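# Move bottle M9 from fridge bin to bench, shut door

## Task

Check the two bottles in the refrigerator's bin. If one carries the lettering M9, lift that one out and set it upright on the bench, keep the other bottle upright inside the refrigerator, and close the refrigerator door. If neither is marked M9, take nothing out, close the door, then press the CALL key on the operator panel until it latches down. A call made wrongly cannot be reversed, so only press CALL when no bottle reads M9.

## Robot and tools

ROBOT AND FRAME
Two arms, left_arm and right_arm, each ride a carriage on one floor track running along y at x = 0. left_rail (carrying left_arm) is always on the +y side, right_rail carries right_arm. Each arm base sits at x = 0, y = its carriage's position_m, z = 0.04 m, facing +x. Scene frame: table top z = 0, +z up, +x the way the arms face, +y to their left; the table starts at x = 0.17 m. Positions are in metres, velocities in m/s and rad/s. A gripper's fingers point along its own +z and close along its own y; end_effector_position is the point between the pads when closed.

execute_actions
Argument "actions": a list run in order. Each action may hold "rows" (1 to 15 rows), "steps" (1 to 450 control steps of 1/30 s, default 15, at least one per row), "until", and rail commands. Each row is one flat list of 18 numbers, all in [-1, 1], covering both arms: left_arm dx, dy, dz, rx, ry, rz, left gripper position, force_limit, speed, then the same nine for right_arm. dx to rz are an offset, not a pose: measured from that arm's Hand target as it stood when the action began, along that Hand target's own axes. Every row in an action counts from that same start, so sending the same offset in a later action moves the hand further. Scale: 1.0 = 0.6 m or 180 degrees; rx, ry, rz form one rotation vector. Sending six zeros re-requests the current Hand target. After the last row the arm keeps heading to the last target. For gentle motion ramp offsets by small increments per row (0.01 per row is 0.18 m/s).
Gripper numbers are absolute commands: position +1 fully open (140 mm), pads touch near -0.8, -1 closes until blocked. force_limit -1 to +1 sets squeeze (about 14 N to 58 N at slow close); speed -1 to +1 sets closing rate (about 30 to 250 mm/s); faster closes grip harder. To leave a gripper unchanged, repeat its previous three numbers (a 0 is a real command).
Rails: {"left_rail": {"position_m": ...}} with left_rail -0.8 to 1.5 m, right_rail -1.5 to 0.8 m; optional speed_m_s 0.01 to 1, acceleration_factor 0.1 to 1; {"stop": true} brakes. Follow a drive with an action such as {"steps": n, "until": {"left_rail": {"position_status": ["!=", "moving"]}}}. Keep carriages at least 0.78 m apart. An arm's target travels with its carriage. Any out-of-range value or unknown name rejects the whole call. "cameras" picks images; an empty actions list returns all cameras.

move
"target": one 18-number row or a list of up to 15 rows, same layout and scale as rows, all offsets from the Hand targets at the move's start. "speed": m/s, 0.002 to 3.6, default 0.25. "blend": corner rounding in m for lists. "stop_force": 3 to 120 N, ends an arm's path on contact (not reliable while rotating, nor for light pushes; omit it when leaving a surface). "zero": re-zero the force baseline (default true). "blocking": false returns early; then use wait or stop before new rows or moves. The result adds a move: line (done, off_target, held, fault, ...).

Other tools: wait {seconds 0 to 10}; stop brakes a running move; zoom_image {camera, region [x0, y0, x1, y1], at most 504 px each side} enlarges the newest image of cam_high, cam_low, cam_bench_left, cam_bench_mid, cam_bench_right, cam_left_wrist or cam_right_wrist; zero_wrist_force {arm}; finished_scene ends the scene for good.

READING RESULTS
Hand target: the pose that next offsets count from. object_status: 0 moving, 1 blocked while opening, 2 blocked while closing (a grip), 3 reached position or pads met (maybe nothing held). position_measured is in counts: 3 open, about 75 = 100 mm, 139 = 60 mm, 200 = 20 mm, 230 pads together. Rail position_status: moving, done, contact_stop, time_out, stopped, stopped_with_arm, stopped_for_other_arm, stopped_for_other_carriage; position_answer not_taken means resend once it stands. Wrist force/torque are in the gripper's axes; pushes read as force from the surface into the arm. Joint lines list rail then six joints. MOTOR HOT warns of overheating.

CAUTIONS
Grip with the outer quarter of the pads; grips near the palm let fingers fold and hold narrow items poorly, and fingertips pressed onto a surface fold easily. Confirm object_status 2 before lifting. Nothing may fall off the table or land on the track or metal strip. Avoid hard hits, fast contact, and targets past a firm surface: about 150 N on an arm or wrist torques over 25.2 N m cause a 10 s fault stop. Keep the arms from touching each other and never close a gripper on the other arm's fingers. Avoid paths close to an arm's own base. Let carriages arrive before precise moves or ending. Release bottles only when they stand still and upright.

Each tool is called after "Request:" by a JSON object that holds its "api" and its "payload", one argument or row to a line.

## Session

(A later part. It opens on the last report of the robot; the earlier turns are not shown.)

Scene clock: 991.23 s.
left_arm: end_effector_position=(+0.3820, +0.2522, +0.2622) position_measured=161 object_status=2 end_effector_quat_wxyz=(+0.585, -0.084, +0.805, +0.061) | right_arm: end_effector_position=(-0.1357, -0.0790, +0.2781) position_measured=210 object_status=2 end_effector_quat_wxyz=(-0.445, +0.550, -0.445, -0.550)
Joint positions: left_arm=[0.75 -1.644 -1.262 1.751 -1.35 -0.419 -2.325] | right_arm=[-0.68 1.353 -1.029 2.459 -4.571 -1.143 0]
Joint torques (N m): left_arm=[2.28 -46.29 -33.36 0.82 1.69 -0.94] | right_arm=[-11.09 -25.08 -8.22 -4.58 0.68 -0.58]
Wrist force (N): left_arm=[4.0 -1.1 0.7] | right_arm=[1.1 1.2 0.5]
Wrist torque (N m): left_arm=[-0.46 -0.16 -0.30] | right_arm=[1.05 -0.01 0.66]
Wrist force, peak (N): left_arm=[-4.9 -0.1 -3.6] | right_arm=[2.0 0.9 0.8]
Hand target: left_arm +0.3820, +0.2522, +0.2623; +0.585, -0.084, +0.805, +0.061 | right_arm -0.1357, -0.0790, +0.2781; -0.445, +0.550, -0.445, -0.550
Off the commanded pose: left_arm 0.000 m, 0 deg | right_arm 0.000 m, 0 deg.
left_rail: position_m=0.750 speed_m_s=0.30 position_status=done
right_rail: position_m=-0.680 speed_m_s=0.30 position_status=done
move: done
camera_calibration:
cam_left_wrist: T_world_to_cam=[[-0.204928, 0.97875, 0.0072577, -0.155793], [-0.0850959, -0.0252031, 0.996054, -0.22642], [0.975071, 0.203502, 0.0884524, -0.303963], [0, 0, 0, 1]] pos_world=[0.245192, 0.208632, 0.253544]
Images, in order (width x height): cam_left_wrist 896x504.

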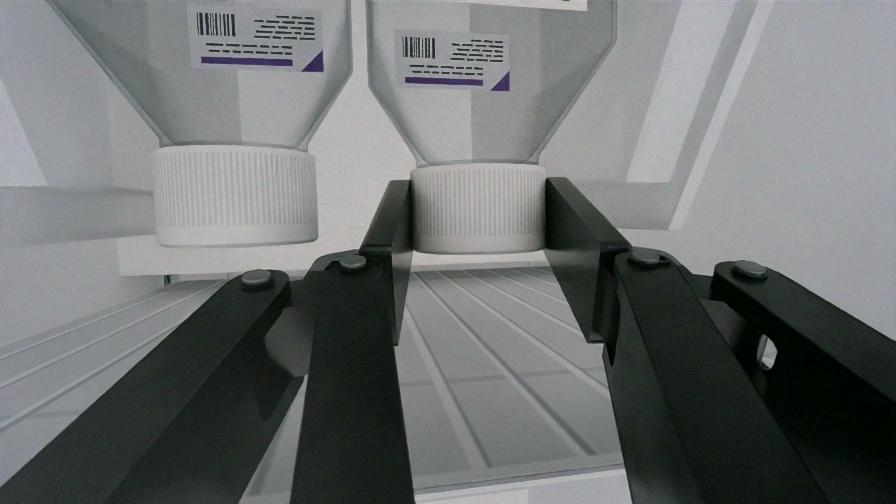

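Request:
{"api": "execute_actions", "payload": {
  "actions": [
    {"rows":[[0,0,0,0,0,0,-0.98,0.4,-1,0,0,0,0,0,0,-1,0,-1]],"steps":45}
  ]
}}

Request:
{"api": "move", "payload": {
  "target": [
    [0.0116,0.0086,-0.0386,0.0036,-0.0543,-0.011,-0.98,0.4,-1,0,0,0,0,0,0,-1,0,-1],
    [0.0281,0.0166,-0.0731,0.0071,-0.1087,-0.022,-0.98,0.4,-1,0,0,0,0,0,0,-1,0,-1]
  ],
  "speed": 0.045,
  "blend": 0.01,
  "cameras": ["cam_left_wrist"]
}}

Scene clock: 1025.47 s.
left_arm: end_effector_position=(+0.3820, +0.2522, +0.2623) position_measured=162 object_status=2 end_effector_quat_wxyz=(+0.585, -0.084, +0.805, +0.061) | right_arm: end_effector_position=(-0.1357, -0.0790, +0.2781) position_measured=210 object_status=2 end_effector_quat_wxyz=(-0.445, +0.550, -0.445, -0.550)
Joint positions: left_arm=[0.75 -1.644 -1.262 1.751 -1.35 -0.42 -2.325] | right_arm=[-0.68 1.353 -1.029 2.459 -4.571 -1.143 0]
Joint torques (N m): left_arm=[-7.98 -42.88 -33.65 0.54 0.61 -1.34] | right_arm=[-9.98 -24.65 -9.51 -4.47 0.56 -0.67]
Wrist force (N): left_arm=[3.8 -1.3 0.4] | right_arm=[1.0 1.0 0.5]
Wrist torque (N m): left_arm=[-0.51 -0.13 -0.30] | right_arm=[1.02 0.01 0.66]
Wrist force, peak (N): left_arm=[4.2 -1.4 0.3] | right_arm=[1.5 1.1 0.7]
Hand target: left_arm +0.3820, +0.2522, +0.2623; +0.585, -0.084, +0.805, +0.061 | right_arm -0.1357, -0.0790, +0.2781; -0.445, +0.550, -0.445, -0.550
Off the commanded pose: left_arm 0.000 m, 0 deg | right_arm 0.000 m, 0 deg.
left_rail: position_m=0.750 speed_m_s=0.30 position_status=done
right_rail: position_m=-0.680 speed_m_s=0.30 position_status=done

Scene clock: 1029.87 s.
left_arm: end_effector_position=(+0.3341, +0.2522, +0.2598) position_measured=162 object_status=2 end_effector_quat_wxyz=(+0.715, -0.094, +0.691, +0.046) | right_arm: end_effector_position=(-0.1357, -0.0790, +0.2781) position_measured=210 object_status=2 end_effector_quat_wxyz=(-0.445, +0.550, -0.445, -0.550)
Joint positions: left_arm=[0.75 -1.759 -1.02 1.596 -0.504 -0.388 -3.28] | right_arm=[-0.68 1.353 -1.029 2.459 -4.571 -1.143 0]
Joint torques (N m): left_arm=[-7.03 -30.3 -29.2 4.09 -2.09 -1.37] | right_arm=[-10.51 -25.12 -9.44 -4.53 0.64 -0.99]
Wrist force (N): left_arm=[4.4 -1.5 -1.0] | right_arm=[1.1 1.0 0.4]
Wrist torque (N m): left_arm=[-0.72 -0.01 -0.22] | right_arm=[1.04 0.01 0.66]
Wrist force, peak (N): left_arm=[4.7 -1.5 -0.9] | right_arm=[1.2 1.2 0.9]
Hand target: left_arm +0.3341, +0.2522, +0.2598; +0.715, -0.094, +0.691, +0.046 | right_arm -0.1357, -0.0790, +0.2781; -0.445, +0.550, -0.445, -0.550
Off the commanded pose: left_arm 0.000 m, 0 deg | right_arm 0.000 m, 0 deg.
left_rail: position_m=0.750 speed_m_s=0.30 position_status=done
right_rail: position_m=-0.680 speed_m_s=0.30 position_status=done
move: done
camera_calibration:
cam_left_wrist: T_world_to_cam=[[-0.19516, 0.978712, -0.0635251, -0.150488], [-0.420529, -0.0249892, 0.906935, -0.0928636], [0.886041, 0.203711, 0.416453, -0.312543], [0, 0, 0, 1]] pos_world=[0.208505, 0.208632, 0.204821]
Images, in order (width x height): cam_left_wrist 896x504.

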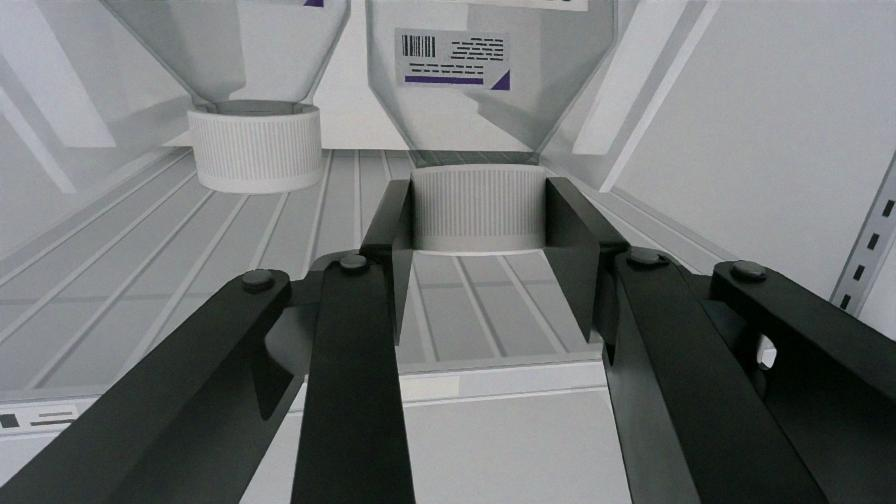

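Request:
{"api": "move", "payload": {
  "target": [
    [0.0073,0.0072,-0.0329,0.0036,-0.0543,-0.011,-0.98,0.4,-1,0,0,0,0,0,0,-1,0,-1],
    [0.0138,0.0115,-0.0525,0.0064,-0.0978,-0.0198,-0.98,0.4,-1,0,0,0,0,0,0,-1,0,-1]
  ],
  "speed": 0.04,
  "blend": 0.005,
  "cameras": ["cam_left_wrist"]
}}

Scene clock: 1040.13 s.
left_arm: end_effector_position=(+0.3022, +0.2521, +0.2502) position_measured=162 object_status=2 end_effector_quat_wxyz=(+0.815, -0.100, +0.571, +0.031) | right_arm: end_effector_position=(-0.1357, -0.0790, +0.2781) position_measured=210 object_status=2 end_effector_quat_wxyz=(-0.445, +0.550, -0.445, -0.550)
Joint positions: left_arm=[0.75 -1.785 -0.731 1.464 -0.031 -0.535 -3.906] | right_arm=[-0.68 1.353 -1.029 2.459 -4.571 -1.143 0]
Joint torques (N m): left_arm=[9.41 -36.18 -24.23 6.24 -4.1 -1.23] | right_arm=[-10.63 -25.96 -10.66 -4.46 0.25 -0.73]
Wrist force (N): left_arm=[3.9 -1.2 -2.1] | right_arm=[0.9 1.3 0.8]
Wrist torque (N m): left_arm=[-0.77 0.28 -0.16] | right_arm=[1.08 0.02 0.66]
Wrist force, peak (N): left_arm=[4.3 -1.4 -2.7] | right_arm=[1.4 1.2 0.7]
Hand target: left_arm +0.3022, +0.2521, +0.2502; +0.815, -0.100, +0.570, +0.031 | right_arm -0.1357, -0.0790, +0.2781; -0.445, +0.550, -0.445, -0.550
Off the commanded pose: left_arm 0.000 m, 0 deg | right_arm 0.000 m, 0 deg.
left_rail: position_m=0.750 speed_m_s=0.30 position_status=done
right_rail: position_m=-0.680 speed_m_s=0.30 position_status=done
move: done
camera_calibration:
cam_left_wrist: T_world_to_cam=[[-0.166046, 0.978693, -0.120786, -0.1517], [-0.68018, -0.0249832, 0.73262, 0.024525], [0.713992, 0.203804, 0.669835, -0.291708], [0, 0, 0, 1]] pos_world=[0.199769, 0.208532, 0.159106]
Images, in order (width x height): cam_left_wrist 896x504.

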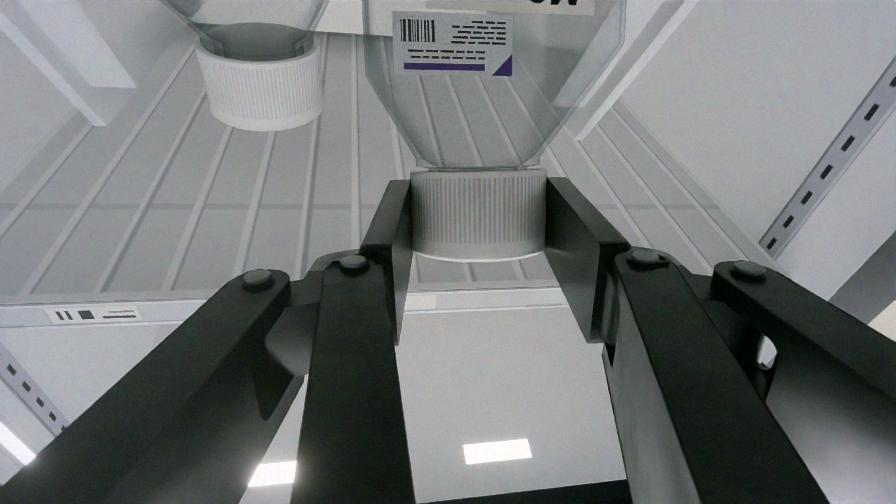

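Request:
{"api": "zoom_image", "payload": {
  "camera": "cam_left_wrist",
  "region": [340, 0, 660, 300]
}}

Scaled by 1.575 from the camera's 896x504 image, which has a finer 1280x720 frame.

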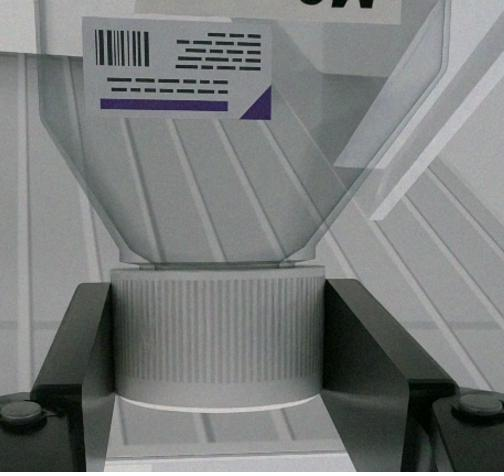

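Request:
{"api": "execute_actions", "payload": {
  "actions": [
    {"rows":[[0,0,0,0,0,0,-1,0.9,-1,0,0,0,0,0,0,-1,0,-1]],"steps":45}
  ]
}}

Request:
{"api": "move", "payload": {
  "target": [-0.0792,0,-0.0258,0,0,0,-1,0.9,-1,0,0,0,0,0,0,-1,0,-1],
  "speed": 0.03,
  "stop_force": 10,
  "cameras": ["cam_left_wrist"]
}}

Scene clock: 1061.40 s.
left_arm: end_effector_position=(+0.3022, +0.2521, +0.2502) position_measured=163 object_status=2 end_effector_quat_wxyz=(+0.815, -0.100, +0.570, +0.031) | right_arm: end_effector_position=(-0.1357, -0.0790, +0.2781) position_measured=210 object_status=2 end_effector_quat_wxyz=(-0.445, +0.550, -0.445, -0.550)
Joint positions: left_arm=[0.75 -1.785 -0.731 1.464 -0.031 -0.535 -3.906] | right_arm=[-0.68 1.353 -1.029 2.459 -4.571 -1.143 0]
Joint torques (N m): left_arm=[9.86 -36.22 -24.53 6.21 -3.89 -1.39] | right_arm=[-9.9 -25.07 -9.54 -4.58 0.2 -0.78]
Wrist force (N): left_arm=[4.0 -1.3 -2.2] | right_arm=[1.2 1.0 0.5]
Wrist torque (N m): left_arm=[-0.78 0.29 -0.16] | right_arm=[1.02 -0.03 0.67]
Wrist force, peak (N): left_arm=[4.2 -1.6 -2.3] | right_arm=[1.4 1.2 0.7]
Hand target: left_arm +0.3022, +0.2521, +0.2502; +0.815, -0.100, +0.570, +0.031 | right_arm -0.1357, -0.0790, +0.2781; -0.445, +0.550, -0.445, -0.550
Off the commanded pose: left_arm 0.000 m, 0 deg | right_arm 0.000 m, 0 deg.
left_rail: position_m=0.750 speed_m_s=0.30 position_status=done
right_rail: position_m=-0.680 speed_m_s=0.30 position_status=done

Scene clock: 1064.03 s.
left_arm: end_effector_position=(+0.2714, +0.2521, +0.2896) position_measured=163 object_status=2 end_effector_quat_wxyz=(+0.815, -0.100, +0.570, +0.031) | right_arm: end_effector_position=(-0.1357, -0.0790, +0.2781) position_measured=210 object_status=2 end_effector_quat_wxyz=(-0.445, +0.550, -0.445, -0.550)
Joint positions: left_arm=[0.75 -1.84 -0.804 1.469 -0.018 -0.578 -3.841] | right_arm=[-0.68 1.353 -1.029 2.459 -4.571 -1.143 0]
Joint torques (N m): left_arm=[-7.59 -55.71 -25.08 6.08 -3.95 1.2] | right_arm=[-10.81 -26.25 -10.09 -4.57 0.04 -0.94]
Wrist force (N): left_arm=[4.5 -1.3 -2.0] | right_arm=[1.1 1.1 0.6]
Wrist torque (N m): left_arm=[-0.80 0.14 -0.28] | right_arm=[1.05 0.00 0.66]
Wrist force, peak (N): left_arm=[5.0 -1.3 -2.2] | right_arm=[1.5 1.0 0.7]
Hand target: left_arm +0.2714, +0.2521, +0.2896; +0.815, -0.100, +0.570, +0.031 | right_arm -0.1357, -0.0790, +0.2781; -0.445, +0.550, -0.445, -0.550
Off the commanded pose: left_arm 0.000 m, 0 deg | right_arm 0.000 m, 0 deg.
left_rail: position_m=0.750 speed_m_s=0.30 position_status=done
right_rail: position_m=-0.680 speed_m_s=0.30 position_status=done
move: done
camera_calibration:
cam_left_wrist: T_world_to_cam=[[-0.16603, 0.978693, -0.12081, -0.152054], [-0.680285, -0.024984, 0.732522, -0.0252522], [0.713895, 0.203806, 0.669938, -0.296113], [0, 0, 0, 1]] pos_world=[0.168969, 0.208532, 0.198505]
Images, in order (width x height): cam_left_wrist 896x504.

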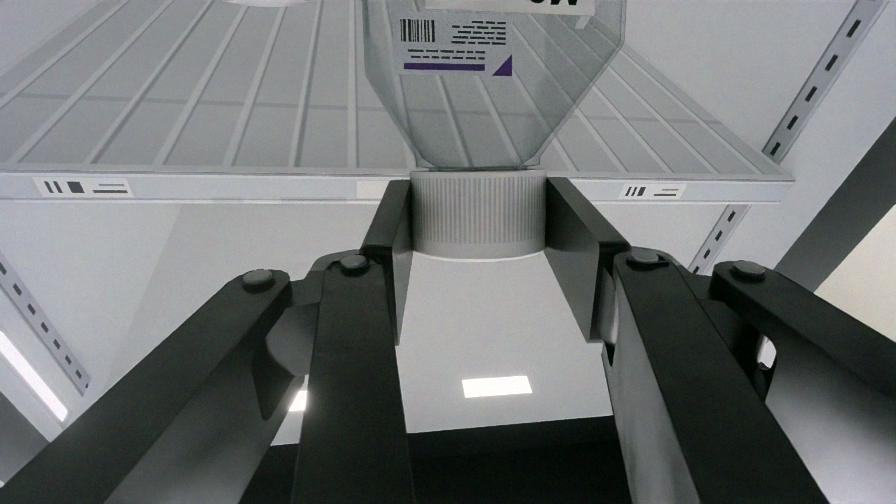

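Request:
{"api": "move", "payload": {
  "target": [-0.0792,0,-0.0258,0,0,0,-1,0.9,-1,0,0,0,0,0,0,-1,0,-1],
  "speed": 0.03,
  "stop_force": 10,
  "cameras": ["cam_left_wrist"]
}}

Scene clock: 1069.27 s.
left_arm: end_effector_position=(+0.2406, +0.2521, +0.3289) position_measured=163 object_status=2 end_effector_quat_wxyz=(+0.815, -0.100, +0.570, +0.031) | right_arm: end_effector_position=(-0.1357, -0.0790, +0.2781) position_measured=210 object_status=2 end_effector_quat_wxyz=(-0.445, +0.550, -0.445, -0.550)
Joint positions: left_arm=[0.75 -1.894 -0.866 1.454 0.013 -0.622 -3.785] | right_arm=[-0.68 1.353 -1.029 2.459 -4.571 -1.143 0]
Joint torques (N m): left_arm=[-8.11 -54.91 -26.51 6.25 -3.7 0.95] | right_arm=[-10.11 -25.35 -10.68 -4.43 -0.01 -0.92]
Wrist force (N): left_arm=[4.3 -0.9 -1.7] | right_arm=[0.9 1.0 0.5]
Wrist torque (N m): left_arm=[-0.70 0.18 -0.24] | right_arm=[1.03 0.01 0.66]
Wrist force, peak (N): left_arm=[4.8 -1.5 -1.9] | right_arm=[1.2 1.5 0.4]
Hand target: left_arm +0.2406, +0.2521, +0.3289; +0.815, -0.100, +0.570, +0.031 | right_arm -0.1357, -0.0790, +0.2781; -0.445, +0.550, -0.445, -0.550
Off the commanded pose: left_arm 0.000 m, 0 deg | right_arm 0.000 m, 0 deg.
left_rail: position_m=0.750 speed_m_s=0.30 position_status=done
right_rail: position_m=-0.680 speed_m_s=0.30 position_status=done
move: done
camera_calibration:
cam_left_wrist: T_world_to_cam=[[-0.16603, 0.978693, -0.12081, -0.15242], [-0.680285, -0.024984, 0.732522, -0.074993], [0.713895, 0.203806, 0.669938, -0.300453], [0, 0, 0, 1]] pos_world=[0.138169, 0.208532, 0.237805]
Images, in order (width x height): cam_left_wrist 896x504.

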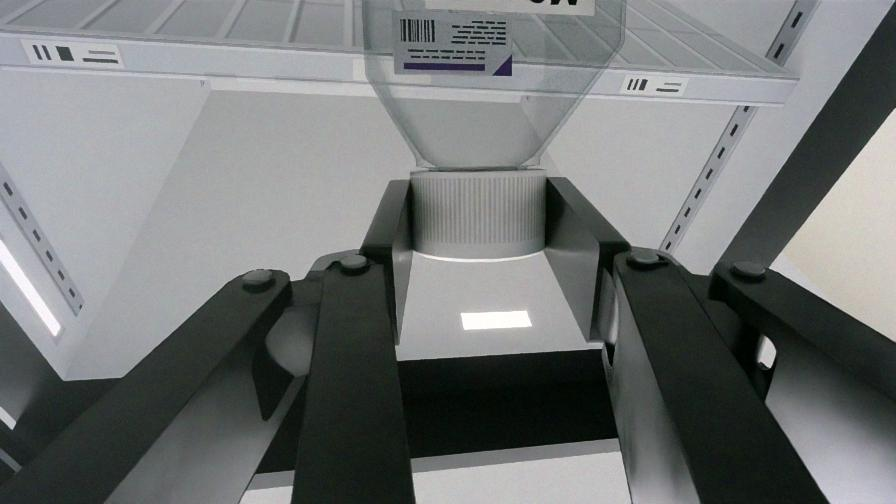

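Request:
{"api": "move", "payload": {
  "target": [
    [-0.0348,0.0164,-0.0923,0,0,0,-1,0.9,-1,0,0,0,0,0,0,-1,0,-1],
    [-0.0833,0.0203,-0.1275,-0.0107,0.163,0.033,-1,0.9,-1,0,0,0,0,0,0,-1,0,-1]
  ],
  "speed": 0.06,
  "blend": 0.01,
  "cameras": ["cam_left_wrist"]
}}

Scene clock: 1085.53 s.
left_arm: end_effector_position=(+0.1506, +0.2521, +0.3489) position_measured=163 object_status=2 end_effector_quat_wxyz=(+0.639, -0.089, +0.762, +0.055) | right_arm: end_effector_position=(-0.1357, -0.0790, +0.2781) position_measured=210 object_status=2 end_effector_quat_wxyz=(-0.445, +0.550, -0.445, -0.550)
Joint positions: left_arm=[0.75 -2.064 -1.193 1.445 -0.524 -0.714 -2.963] | right_arm=[-0.68 1.353 -1.029 2.459 -4.571 -1.143 0]
Joint torques (N m): left_arm=[-6.62 -47.57 -30.98 -0.33 -1.09 0.98] | right_arm=[-9 -25.54 -9.65 -4.58 -0.33 -0.85]
Wrist force (N): left_arm=[4.1 -1.2 -0.2] | right_arm=[1.3 1.0 0.8]
Wrist torque (N m): left_arm=[-0.62 -0.10 -0.37] | right_arm=[1.03 -0.03 0.66]
Wrist force, peak (N): left_arm=[4.5 -1.1 -2.0] | right_arm=[1.4 1.2 0.7]
Hand target: left_arm +0.1506, +0.2521, +0.3489; +0.639, -0.089, +0.762, +0.055 | right_arm -0.1357, -0.0790, +0.2781; -0.445, +0.550, -0.445, -0.550
Off the commanded pose: left_arm 0.000 m, 0 deg | right_arm 0.000 m, 0 deg.
left_rail: position_m=0.750 speed_m_s=0.30 position_status=done
right_rail: position_m=-0.680 speed_m_s=0.30 position_status=done
move: done
camera_calibration:
cam_left_wrist: T_world_to_cam=[[-0.204119, 0.978709, -0.0215421, -0.193824], [-0.223086, -0.0250779, 0.974476, -0.304194], [0.953188, 0.203715, 0.223455, -0.129906], [0, 0, 0, 1]] pos_world=[0.0163999, 0.208532, 0.321283]
Images, in order (width x height): cam_left_wrist 896x504.

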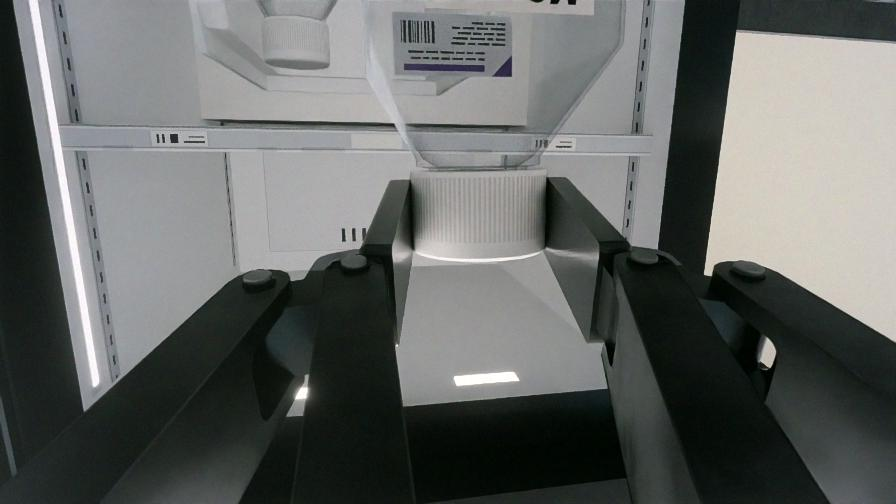

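Request:
{"api": "execute_actions", "payload": {
  "actions": [
    {"left_rail":{"position_m":1.3,"speed_m_s":0.2,"acceleration_factor":0.2}},
    {"steps":300,"until":{"left_rail":{"position_status":["!=","moving"]}}}
  ],
  "cameras": ["cam_left_wrist","cam_bench_left"]
}}

Scene clock: 1094.70 s.
left_arm: end_effector_position=(+0.1506, +0.8021, +0.3489) position_measured=163 object_status=2 end_effector_quat_wxyz=(+0.639, -0.089, +0.762, +0.055) | right_arm: end_effector_position=(-0.1357, -0.0790, +0.2781) position_measured=210 object_status=2 end_effector_quat_wxyz=(-0.445, +0.550, -0.445, -0.550)
Joint positions: left_arm=[1.3 -2.064 -1.193 1.445 -0.525 -0.714 -2.962] | right_arm=[-0.68 1.353 -1.029 2.459 -4.571 -1.143 0]
Joint torques (N m): left_arm=[6.02 -43.58 -21.63 3.37 0.91 0.92] | right_arm=[-9.74 -26.1 -9.01 -4.58 -0.38 -0.83]
Wrist force (N): left_arm=[4.2 -1.3 -0.2] | right_arm=[1.1 1.0 0.4]
Wrist torque (N m): left_arm=[-0.65 -0.12 -0.37] | right_arm=[1.04 -0.02 0.67]
Wrist force, peak (N): left_arm=[4.4 -2.0 -0.3] | right_arm=[1.3 1.3 0.5]
Hand target: left_arm +0.1506, +0.8021, +0.3489; +0.639, -0.089, +0.762, +0.055 | right_arm -0.1357, -0.0790, +0.2781; -0.445, +0.550, -0.445, -0.550
Tool commands: left_gripper/position=-1.0 left_gripper/force_limit=+0.9 left_gripper/speed=-1.0 right_gripper/position=-1.0 right_gripper/force_limit=+0.0 right_gripper/speed=-1.0
Off the commanded pose: left_arm 0.000 m, 0 deg | right_arm 0.000 m, 0 deg.
left_rail: position_m=1.300 speed_m_s=0.20 position_status=done
right_rail: position_m=-0.680 speed_m_s=0.30 position_status=done
camera_calibration:
cam_left_wrist: T_world_to_cam=[[-0.20413, 0.978708, -0.0215011, -0.732126], [-0.222985, -0.0250996, 0.974499, -0.290394], [0.95321, 0.203719, 0.22336, -0.241922], [0, 0, 0, 1]] pos_world=[0.0164, 0.758532, 0.321283]
Images, in order (width x height): cam_bench_left 896x504, cam_left_wrist 896x504.

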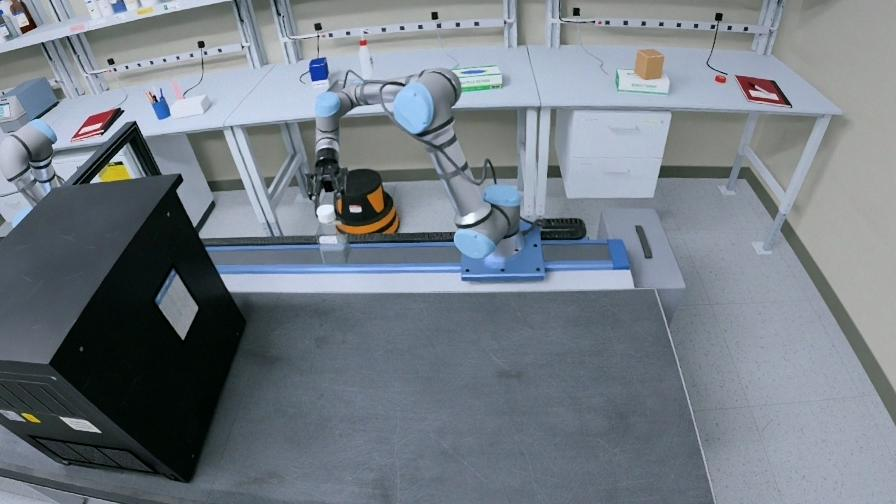

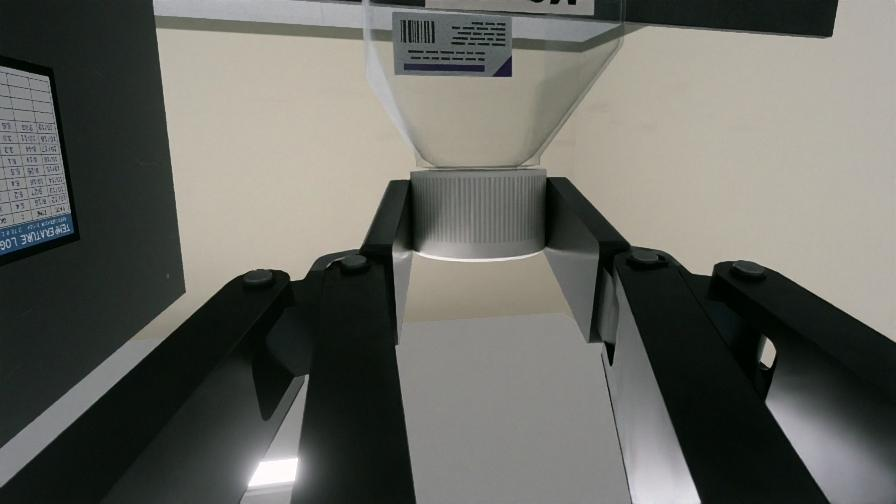

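Request:
{"api": "zoom_image", "payload": {
  "camera": "cam_bench_left",
  "region": [260, 140, 420, 280]
}}

Scaled by 3.150 from the camera's 896x504 image, which has a finer 1280x720 frame.

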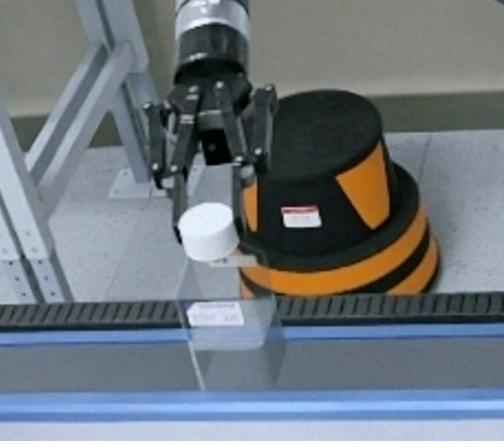

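Request:
{"api": "move", "payload": {
  "target": [
    [-0.0833,-0.103,0.4822,0,0,0,-1,0.9,-1,0,0,0,0,0,0,-1,0,-1],
    [0.1627,-0.0957,0.5263,0,0,0,-1,0.9,-1,0,0,0,0,0,0,-1,0,-1]
  ],
  "speed": 0.12,
  "blend": 0.03,
  "cameras": ["cam_left_wrist","cam_bench_left"]
}}

Request:
{"api": "zoom_image", "payload": {
  "camera": "cam_bench_left",
  "region": [140, 280, 320, 440]
}}

Scene clock: 1109.17 s.
left_arm: end_effector_position=(+0.4506, +0.8021, +0.1988) position_measured=163 object_status=2 end_effector_quat_wxyz=(+0.639, -0.089, +0.762, +0.055) | right_arm: end_effector_position=(-0.1357, -0.0790, +0.2781) position_measured=210 object_status=2 end_effector_quat_wxyz=(-0.445, +0.550, -0.445, -0.550)
Joint positions: left_arm=[1.3 -1.54 -1.093 1.808 -1.526 -0.246 -2.376] | right_arm=[-0.68 1.353 -1.029 2.459 -4.571 -1.143 0]
Joint torques (N m): left_arm=[9.95 -28.73 -12.76 -3.83 3.89 1.07] | right_arm=[-9.78 -26.48 -9.16 -4.41 -0.82 -0.69]
Wrist force (N): left_arm=[4.2 -1.4 0.3] | right_arm=[1.1 1.0 0.4]
Wrist torque (N m): left_arm=[-0.55 -0.13 -0.31] | right_arm=[1.04 0.01 0.67]
Wrist force, peak (N): left_arm=[5.5 -1.3 0.4] | right_arm=[1.2 1.3 0.7]
Hand target: left_arm +0.4506, +0.8022, +0.1988; +0.639, -0.089, +0.762, +0.055 | right_arm -0.1357, -0.0790, +0.2781; -0.445, +0.550, -0.445, -0.550
Off the commanded pose: left_arm 0.000 m, 0 deg | right_arm 0.000 m, 0 deg.
left_rail: position_m=1.300 speed_m_s=0.20 position_status=done
right_rail: position_m=-0.680 speed_m_s=0.30 position_status=done
move: done
camera_calibration:
cam_left_wrist: T_world_to_cam=[[-0.204219, 0.978688, -0.0215435, -0.674182], [-0.222987, -0.0250785, 0.974499, -0.0772614], [0.95319, 0.203815, 0.223356, -0.49435], [0, 0, 0, 1]] pos_world=[0.3163, 0.758632, 0.171183]
Images, in order (width x height): cam_bench_left 896x504, cam_left_wrist 896x504.

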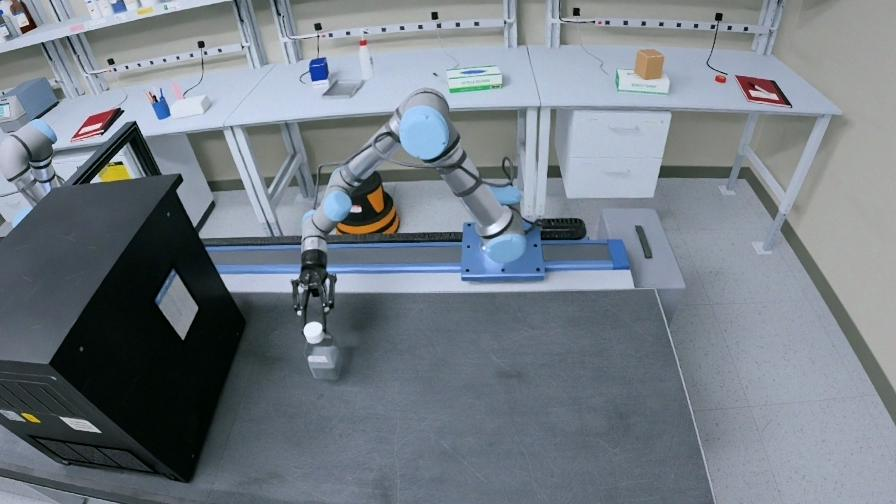

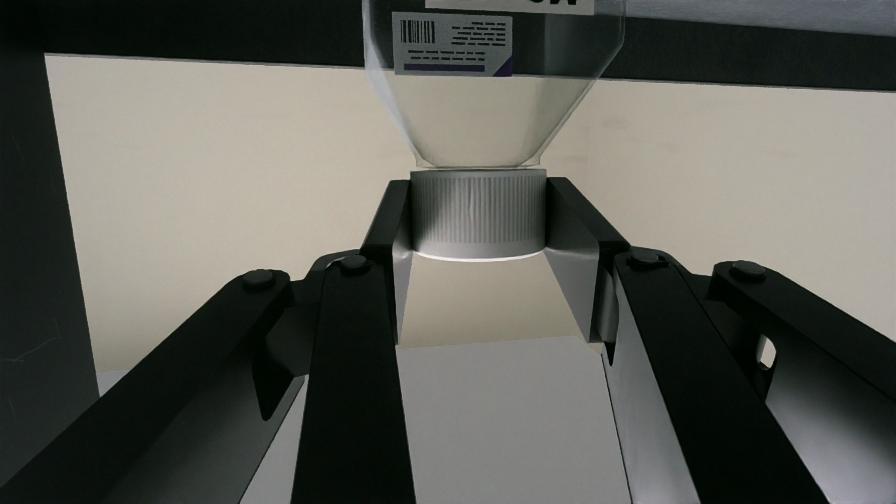

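Scaled by 2.800 from the camera's 896x504 image, which has a finer 1280x720 frame.

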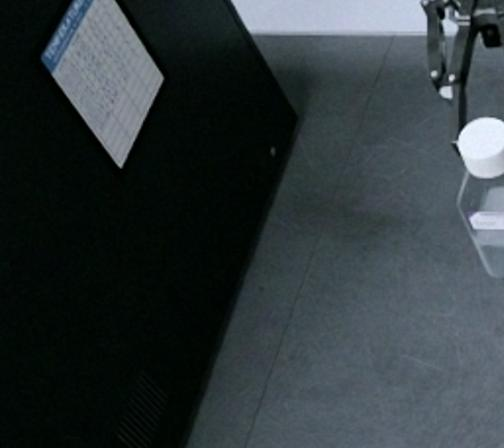

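Request:
{"api": "move", "payload": {
  "target": [0.1148,0.0034,0.0206,0,0,0,-1,0.9,-1,0,0,0,0,0,0,-1,0,-1],
  "speed": 0.015,
  "stop_force": 4,
  "cameras": ["cam_left_wrist","cam_bench_left"]
}}

Request:
{"api": "zoom_image", "payload": {
  "camera": "cam_bench_left",
  "region": [240, 280, 420, 440]
}}

Scene clock: 1116.27 s.
left_arm: end_effector_position=(+0.4506, +0.8022, +0.1721) position_measured=163 object_status=2 end_effector_quat_wxyz=(+0.639, -0.089, +0.762, +0.055) | right_arm: end_effector_position=(-0.1357, -0.0790, +0.2781) position_measured=210 object_status=2 end_effector_quat_wxyz=(-0.445, +0.550, -0.445, -0.550)
Joint positions: left_arm=[1.3 -1.54 -1.049 1.826 -1.587 -0.246 -2.376] | right_arm=[-0.68 1.353 -1.029 2.459 -4.571 -1.143 0]
Joint torques (N m): left_arm=[0.41 -50.03 -28.49 0.27 1.73 -1.03] | right_arm=[-9.24 -25.98 -9.65 -4.38 -0.73 -0.7]
Wrist force (N): left_arm=[2.2 -1.5 0.0] | right_arm=[1.0 1.0 0.6]
Wrist torque (N m): left_arm=[-0.57 -0.16 -0.29] | right_arm=[1.04 0.00 0.66]
Wrist force, peak (N): left_arm=[-9.5 -2.7 -0.5] | right_arm=[1.5 1.1 0.5]
Hand target: left_arm +0.4506, +0.8022, +0.1721; +0.639, -0.089, +0.762, +0.055 (not the last commanded pose) | right_arm -0.1357, -0.0790, +0.2781; -0.445, +0.550, -0.445, -0.550
Off the commanded pose: left_arm 0.043 m, 0 deg | right_arm 0.000 m, 0 deg.
left_rail: position_m=1.300 speed_m_s=0.20 position_status=done
right_rail: position_m=-0.680 speed_m_s=0.30 position_status=done
move: contact (left_arm)
camera_calibration:
cam_left_wrist: T_world_to_cam=[[-0.204245, 0.978685, -0.0214279, -0.674743], [-0.222963, -0.0251943, 0.974501, -0.0511396], [0.95319, 0.203814, 0.223356, -0.488481], [0, 0, 0, 1]] pos_world=[0.3164, 0.758632, 0.144482]
Images, in order (width x height): cam_bench_left 896x504, cam_left_wrist 896x504.

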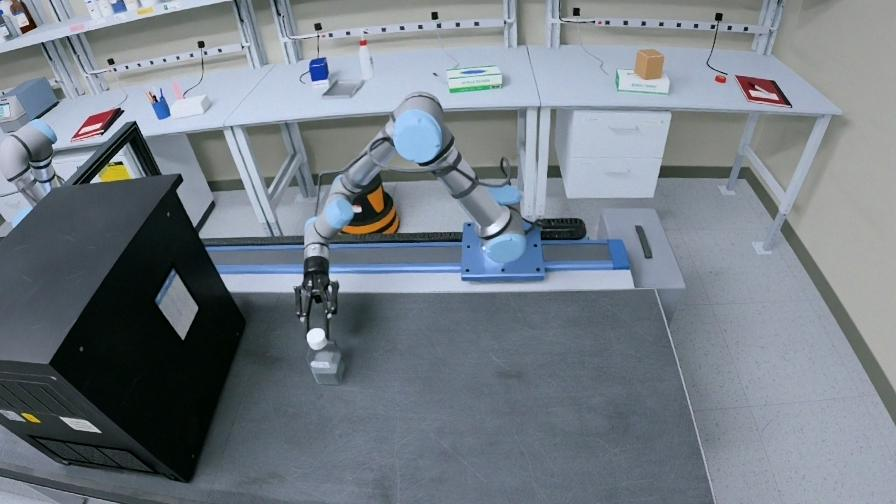

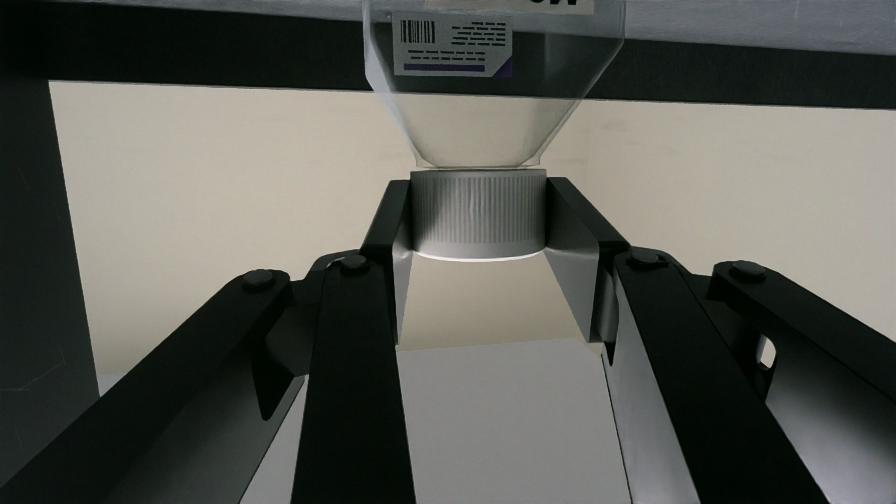

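Scaled by 2.800 from the camera's 896x504 image, which has a finer 1280x720 frame.

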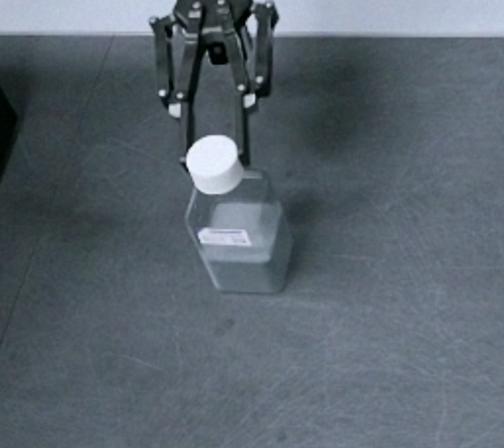

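Request:
{"api": "zoom_image", "payload": {
  "camera": "cam_bench_left",
  "region": [290, 315, 370, 395]
}}

Scaled by 6.300 from the camera's 896x504 image, which has a finer 1280x720 frame.

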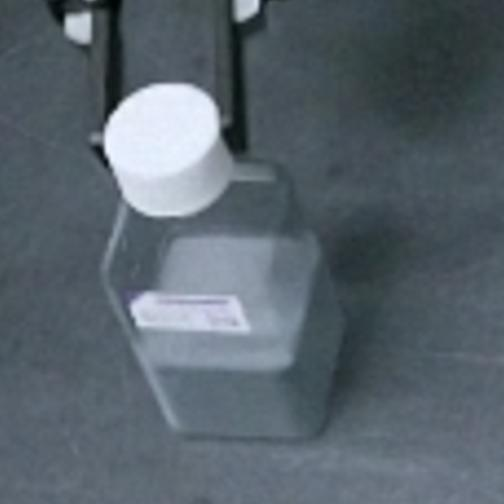

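Request:
{"api": "execute_actions", "payload": {
  "actions": [
    {"steps":1}
  ],
  "cameras": ["cam_left_wrist"]
}}

Request:
{"api": "zoom_image", "payload": {
  "camera": "cam_left_wrist",
  "region": [340, 0, 640, 280]
}}

Scene clock: 1156.77 s.
left_arm: end_effector_position=(+0.4506, +0.8022, +0.1721) position_measured=163 object_status=2 end_effector_quat_wxyz=(+0.639, -0.089, +0.762, +0.055) | right_arm: end_effector_position=(-0.1357, -0.0790, +0.2781) position_measured=210 object_status=2 end_effector_quat_wxyz=(-0.445, +0.550, -0.445, -0.550)
Joint positions: left_arm=[1.3 -1.54 -1.049 1.826 -1.587 -0.246 -2.376] | right_arm=[-0.68 1.353 -1.029 2.459 -4.571 -1.143 0]
Joint torques (N m): left_arm=[0.23 -49.57 -27.74 0.21 2.71 -1.03] | right_arm=[-8.91 -26.73 -10.09 -4.5 -1 -0.47]
Wrist force (N): left_arm=[2.3 -1.6 0.1] | right_arm=[1.2 1.2 0.6]
Wrist torque (N m): left_arm=[-0.60 -0.18 -0.29] | right_arm=[1.08 -0.04 0.66]
Wrist force, peak (N): left_arm=[2.6 -1.5 0.2] | right_arm=[1.5 0.9 0.6]
Hand target: left_arm +0.4506, +0.8022, +0.1721; +0.639, -0.089, +0.762, +0.055 (not the last commanded pose) | right_arm -0.1357, -0.0790, +0.2781; -0.445, +0.550, -0.445, -0.550
Tool commands: left_gripper/position=-1.0 left_gripper/force_limit=+0.9 left_gripper/speed=-1.0 right_gripper/position=-1.0 right_gripper/force_limit=+0.0 right_gripper/speed=-1.0
Off the commanded pose: left_arm 0.043 m, 0 deg | right_arm 0.000 m, 0 deg.
left_rail: position_m=1.300 speed_m_s=0.20 position_status=done
right_rail: position_m=-0.680 speed_m_s=0.30 position_status=done
camera_calibration:
cam_left_wrist: T_world_to_cam=[[-0.204238, 0.978686, -0.0214476, -0.674743], [-0.22306, -0.0251941, 0.974479, -0.0511057], [0.953169, 0.20381, 0.223451, -0.488485], [0, 0, 0, 1]] pos_world=[0.3164, 0.758632, 0.144482]
Images, in order (width x height): cam_left_wrist 896x504.

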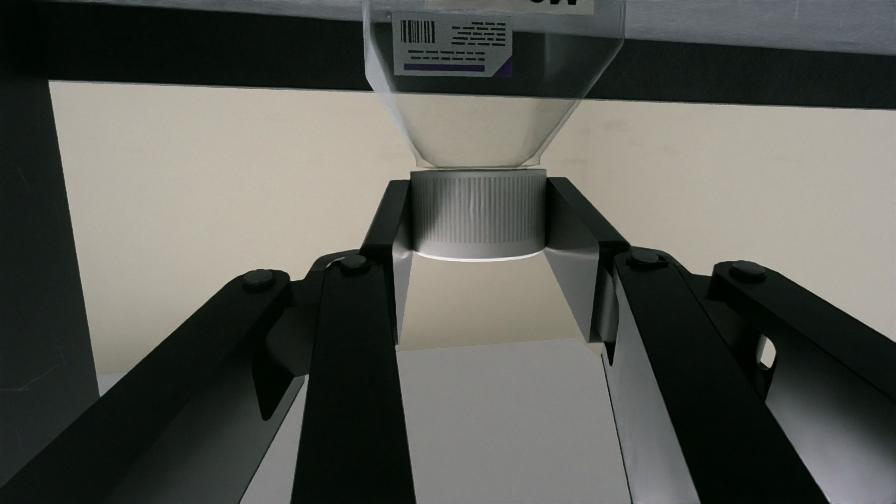

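Scaled by 1.680 from the camera's 896x504 image, which has a finer 1280x720 frame.

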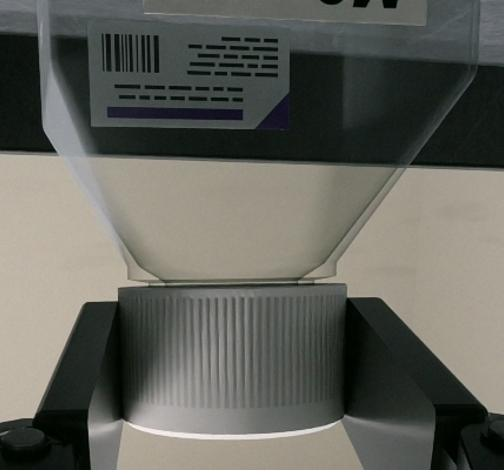

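Request:
{"api": "execute_actions", "payload": {
  "actions": [
    {"rows":[[0.0008,0,0.00015,0,0,0,-1,0.9,-1,0,0,0,0,0,0,-1,0,-1],[0.0016,0,0.0003,0,0,0,-1,0.9,-1,0,0,0,0,0,0,-1,0,-1]],"steps":15}
  ]
}}

Scene clock: 1190.83 s.
left_arm: end_effector_position=(+0.4506, +0.8021, +0.1712) position_measured=163 object_status=2 end_effector_quat_wxyz=(+0.639, -0.089, +0.762, +0.055) | right_arm: end_effector_position=(-0.1357, -0.0790, +0.2781) position_measured=210 object_status=2 end_effector_quat_wxyz=(-0.445, +0.550, -0.445, -0.550)
Joint positions: left_arm=[1.3 -1.54 -1.047 1.826 -1.589 -0.246 -2.376] | right_arm=[-0.68 1.353 -1.029 2.459 -4.571 -1.143 0]
Joint torques (N m): left_arm=[5.17 -18.53 -3.59 -3.66 -4.27 0.26] | right_arm=[-8.81 -27.13 -9.26 -4.54 -0.97 -0.33]
Wrist force (N): left_arm=[-22.8 -4.0 -1.1] | right_arm=[1.3 1.1 0.4]
Wrist torque (N m): left_arm=[-0.55 0.10 0.08] | right_arm=[1.06 -0.03 0.66]
Wrist force, peak (N): left_arm=[-22.8 -4.0 -1.1] | right_arm=[1.4 1.2 0.4]
Hand target: left_arm +0.4506, +0.8021, +0.1711; +0.639, -0.089, +0.762, +0.055 | right_arm -0.1357, -0.0790, +0.2781; -0.445, +0.550, -0.445, -0.550
Off the commanded pose: left_arm 0.000 m, 0 deg | right_arm 0.000 m, 0 deg.
left_rail: position_m=1.300 speed_m_s=0.20 position_status=done
right_rail: position_m=-0.680 speed_m_s=0.30 position_status=done

Request:
{"api": "execute_actions", "payload": {
  "actions": [
    {"rows":[[-0.0007,0,-0.00012,0,0,0,-1,0.9,-1,0,0,0,0,0,0,-1,0,-1],[-0.0013,0,-0.00022,0,0,0,-1,0.9,-1,0,0,0,0,0,0,-1,0,-1]],"steps":15}
  ],
  "cameras": ["cam_left_wrist"]
}}

Request:
{"api": "zoom_image", "payload": {
  "camera": "cam_left_wrist",
  "region": [340, 0, 640, 280]
}}

Scene clock: 1196.10 s.
left_arm: end_effector_position=(+0.4506, +0.8022, +0.1719) position_measured=163 object_status=2 end_effector_quat_wxyz=(+0.639, -0.089, +0.762, +0.056) | right_arm: end_effector_position=(-0.1357, -0.0790, +0.2781) position_measured=210 object_status=2 end_effector_quat_wxyz=(-0.445, +0.550, -0.445, -0.550)
Joint positions: left_arm=[1.3 -1.54 -1.048 1.826 -1.588 -0.246 -2.376] | right_arm=[-0.68 1.353 -1.029 2.459 -4.571 -1.143 0]
Joint torques (N m): left_arm=[9.73 -48.2 -27.08 0.33 1.38 -0.6] | right_arm=[-8.15 -27.33 -9.52 -4.5 -1.19 -0.5]
Wrist force (N): left_arm=[-3.7 -2.3 -0.3] | right_arm=[1.1 1.1 0.3]
Wrist torque (N m): left_arm=[-0.56 -0.09 -0.23] | right_arm=[1.04 0.00 0.66]
Wrist force, peak (N): left_arm=[-24.2 -4.1 -1.4] | right_arm=[1.5 1.1 0.3]
Hand target: left_arm +0.4506, +0.8022, +0.1719; +0.639, -0.089, +0.762, +0.055 | right_arm -0.1357, -0.0790, +0.2781; -0.445, +0.550, -0.445, -0.550
Off the commanded pose: left_arm 0.000 m, 0 deg | right_arm 0.000 m, 0 deg.
left_rail: position_m=1.300 speed_m_s=0.20 position_status=done
right_rail: position_m=-0.680 speed_m_s=0.30 position_status=done
camera_calibration:
cam_left_wrist: T_world_to_cam=[[-0.204245, 0.978685, -0.0214279, -0.674747], [-0.222963, -0.0251943, 0.974501, -0.0509447], [0.95319, 0.203814, 0.223356, -0.488436], [0, 0, 0, 1]] pos_world=[0.3164, 0.758632, 0.144282]
Images, in order (width x height): cam_left_wrist 896x504.

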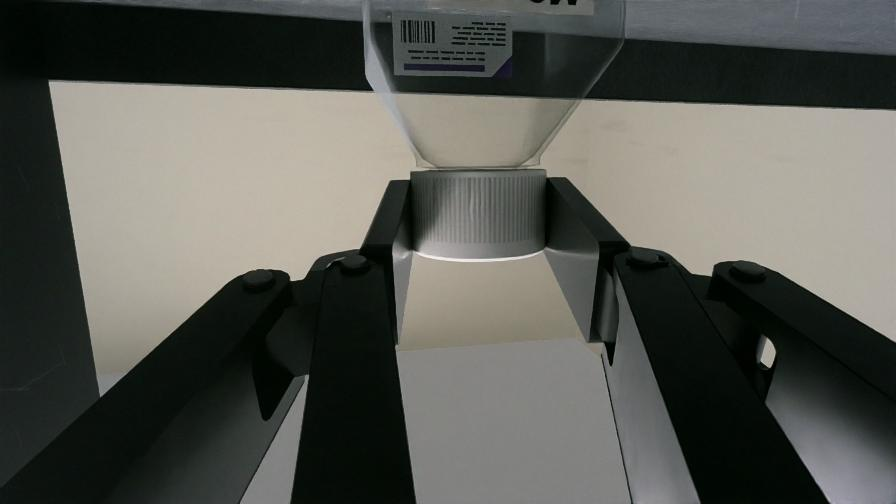

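Scaled by 1.680 from the camera's 896x504 image, which has a finer 1280x720 frame.

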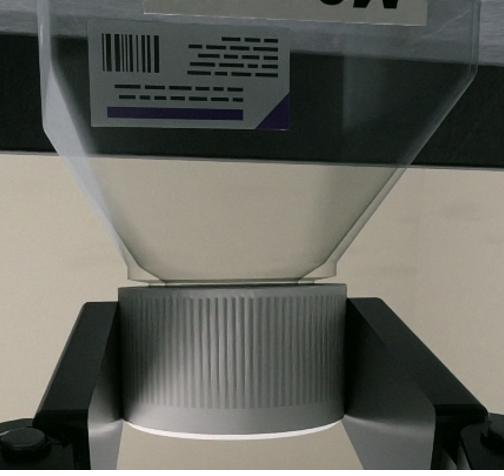

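Request:
{"api": "move", "payload": {
  "target": [
    [-0.0049,0,-0.0009,0,0,0,-1,0.9,-1,0,0,0,0,0,0,-1,0,-1],
    [-0.0049,0,-0.0009,-0.0015,-0.0019,0.0089,-1,0.9,-1,0,0,0,0,0,0,-1,0,-1]
  ],
  "speed": 0.02
}}

Request:
{"api": "move", "payload": {
  "target": [0.0065,0,0.0012,0,0,0,-1,0.9,-1,0,0,0,0,0,0,-1,0,-1],
  "speed": 0.005,
  "stop_force": 4
}}

Scene clock: 1208.30 s.
left_arm: end_effector_position=(+0.4506, +0.8023, +0.1749) position_measured=163 object_status=2 end_effector_quat_wxyz=(+0.640, -0.079, +0.761, +0.066) | right_arm: end_effector_position=(-0.1357, -0.0790, +0.2781) position_measured=210 object_status=2 end_effector_quat_wxyz=(-0.445, +0.550, -0.445, -0.550)
Joint positions: left_arm=[1.3 -1.54 -1.048 1.813 -1.544 -0.246 -2.379] | right_arm=[-0.68 1.353 -1.029 2.459 -4.571 -1.143 0]
Joint torques (N m): left_arm=[-7.66 -29.76 -29.61 0.38 3.72 -1.36] | right_arm=[-7.88 -28.37 -9.67 -4.61 -1.48 -0.28]
Wrist force (N): left_arm=[4.2 -1.6 0.1] | right_arm=[1.1 1.1 0.5]
Wrist torque (N m): left_arm=[-0.59 -0.14 -0.28] | right_arm=[1.06 -0.01 0.67]
Wrist force, peak (N): left_arm=[4.6 -1.6 0.3] | right_arm=[1.5 1.1 0.5]
Hand target: left_arm +0.4506, +0.8023, +0.1749; +0.640, -0.079, +0.761, +0.066 | right_arm -0.1357, -0.0790, +0.2781; -0.445, +0.550, -0.445, -0.550
Off the commanded pose: left_arm 0.000 m, 0 deg | right_arm 0.000 m, 0 deg.
left_rail: position_m=1.300 speed_m_s=0.20 position_status=done
right_rail: position_m=-0.680 speed_m_s=0.30 position_status=done
move: done

Scene clock: 1210.10 s.
left_arm: end_effector_position=(+0.4506, +0.8022, +0.1715) position_measured=163 object_status=2 end_effector_quat_wxyz=(+0.641, -0.079, +0.761, +0.066) | right_arm: end_effector_position=(-0.1357, -0.0790, +0.2781) position_measured=210 object_status=2 end_effector_quat_wxyz=(-0.445, +0.550, -0.445, -0.550)
Joint positions: left_arm=[1.3 -1.54 -1.042 1.815 -1.551 -0.245 -2.379] | right_arm=[-0.68 1.353 -1.029 2.459 -4.571 -1.143 0]
Joint torques (N m): left_arm=[-0.73 -49.36 -24.01 0.54 0.02 -0.41] | right_arm=[-7.66 -26.9 -9.69 -4.61 -1.47 -0.4]
Wrist force (N): left_arm=[1.8 -1.7 0.0] | right_arm=[1.1 1.1 0.5]
Wrist torque (N m): left_arm=[-0.59 -0.15 -0.35] | right_arm=[1.05 0.00 0.66]
Wrist force, peak (N): left_arm=[4.7 -1.6 0.2] | right_arm=[1.3 1.2 0.4]
Hand target: left_arm +0.4506, +0.8022, +0.1715; +0.641, -0.079, +0.761, +0.066 (not the last commanded pose) | right_arm -0.1357, -0.0790, +0.2781; -0.445, +0.550, -0.445, -0.550
Off the commanded pose: left_arm 0.000 m, 0 deg | right_arm 0.000 m, 0 deg.
left_rail: position_m=1.300 speed_m_s=0.20 position_status=done
right_rail: position_m=-0.680 speed_m_s=0.30 position_status=done
move: contact (left_arm)

Request:
{"api": "execute_actions", "payload": {
  "actions": [
    {"rows":[[0.0003,0,0,0,0,0,-1,0.9,-1,0,0,0,0,0,0,-1,0,-1]],"steps":15}
  ]
}}

Scene clock: 1213.00 s.
left_arm: end_effector_position=(+0.4506, +0.8022, +0.1713) position_measured=163 object_status=2 end_effector_quat_wxyz=(+0.641, -0.079, +0.761, +0.066) | right_arm: end_effector_position=(-0.1357, -0.0790, +0.2781) position_measured=210 object_status=2 end_effector_quat_wxyz=(-0.445, +0.550, -0.445, -0.550)
Joint positions: left_arm=[1.3 -1.54 -1.042 1.815 -1.552 -0.246 -2.379] | right_arm=[-0.68 1.353 -1.029 2.459 -4.571 -1.143 0]
Joint torques (N m): left_arm=[-9.43 -25.85 -13.69 -3.72 0.09 -1.08] | right_arm=[-8.37 -27.48 -8.86 -4.48 -1.62 -0.36]
Wrist force (N): left_arm=[-4.1 -0.9 0.2] | right_arm=[1.3 1.3 0.5]
Wrist torque (N m): left_arm=[-0.63 -0.08 -0.30] | right_arm=[1.08 -0.06 0.66]
Wrist force, peak (N): left_arm=[-4.1 -0.9 0.2] | right_arm=[1.4 1.2 0.6]
Hand target: left_arm +0.4506, +0.8022, +0.1713; +0.641, -0.079, +0.761, +0.066 | right_arm -0.1357, -0.0790, +0.2781; -0.445, +0.550, -0.445, -0.550
Off the commanded pose: left_arm 0.000 m, 0 deg | right_arm 0.000 m, 0 deg.
left_rail: position_m=1.300 speed_m_s=0.20 position_status=done
right_rail: position_m=-0.680 speed_m_s=0.30 position_status=done


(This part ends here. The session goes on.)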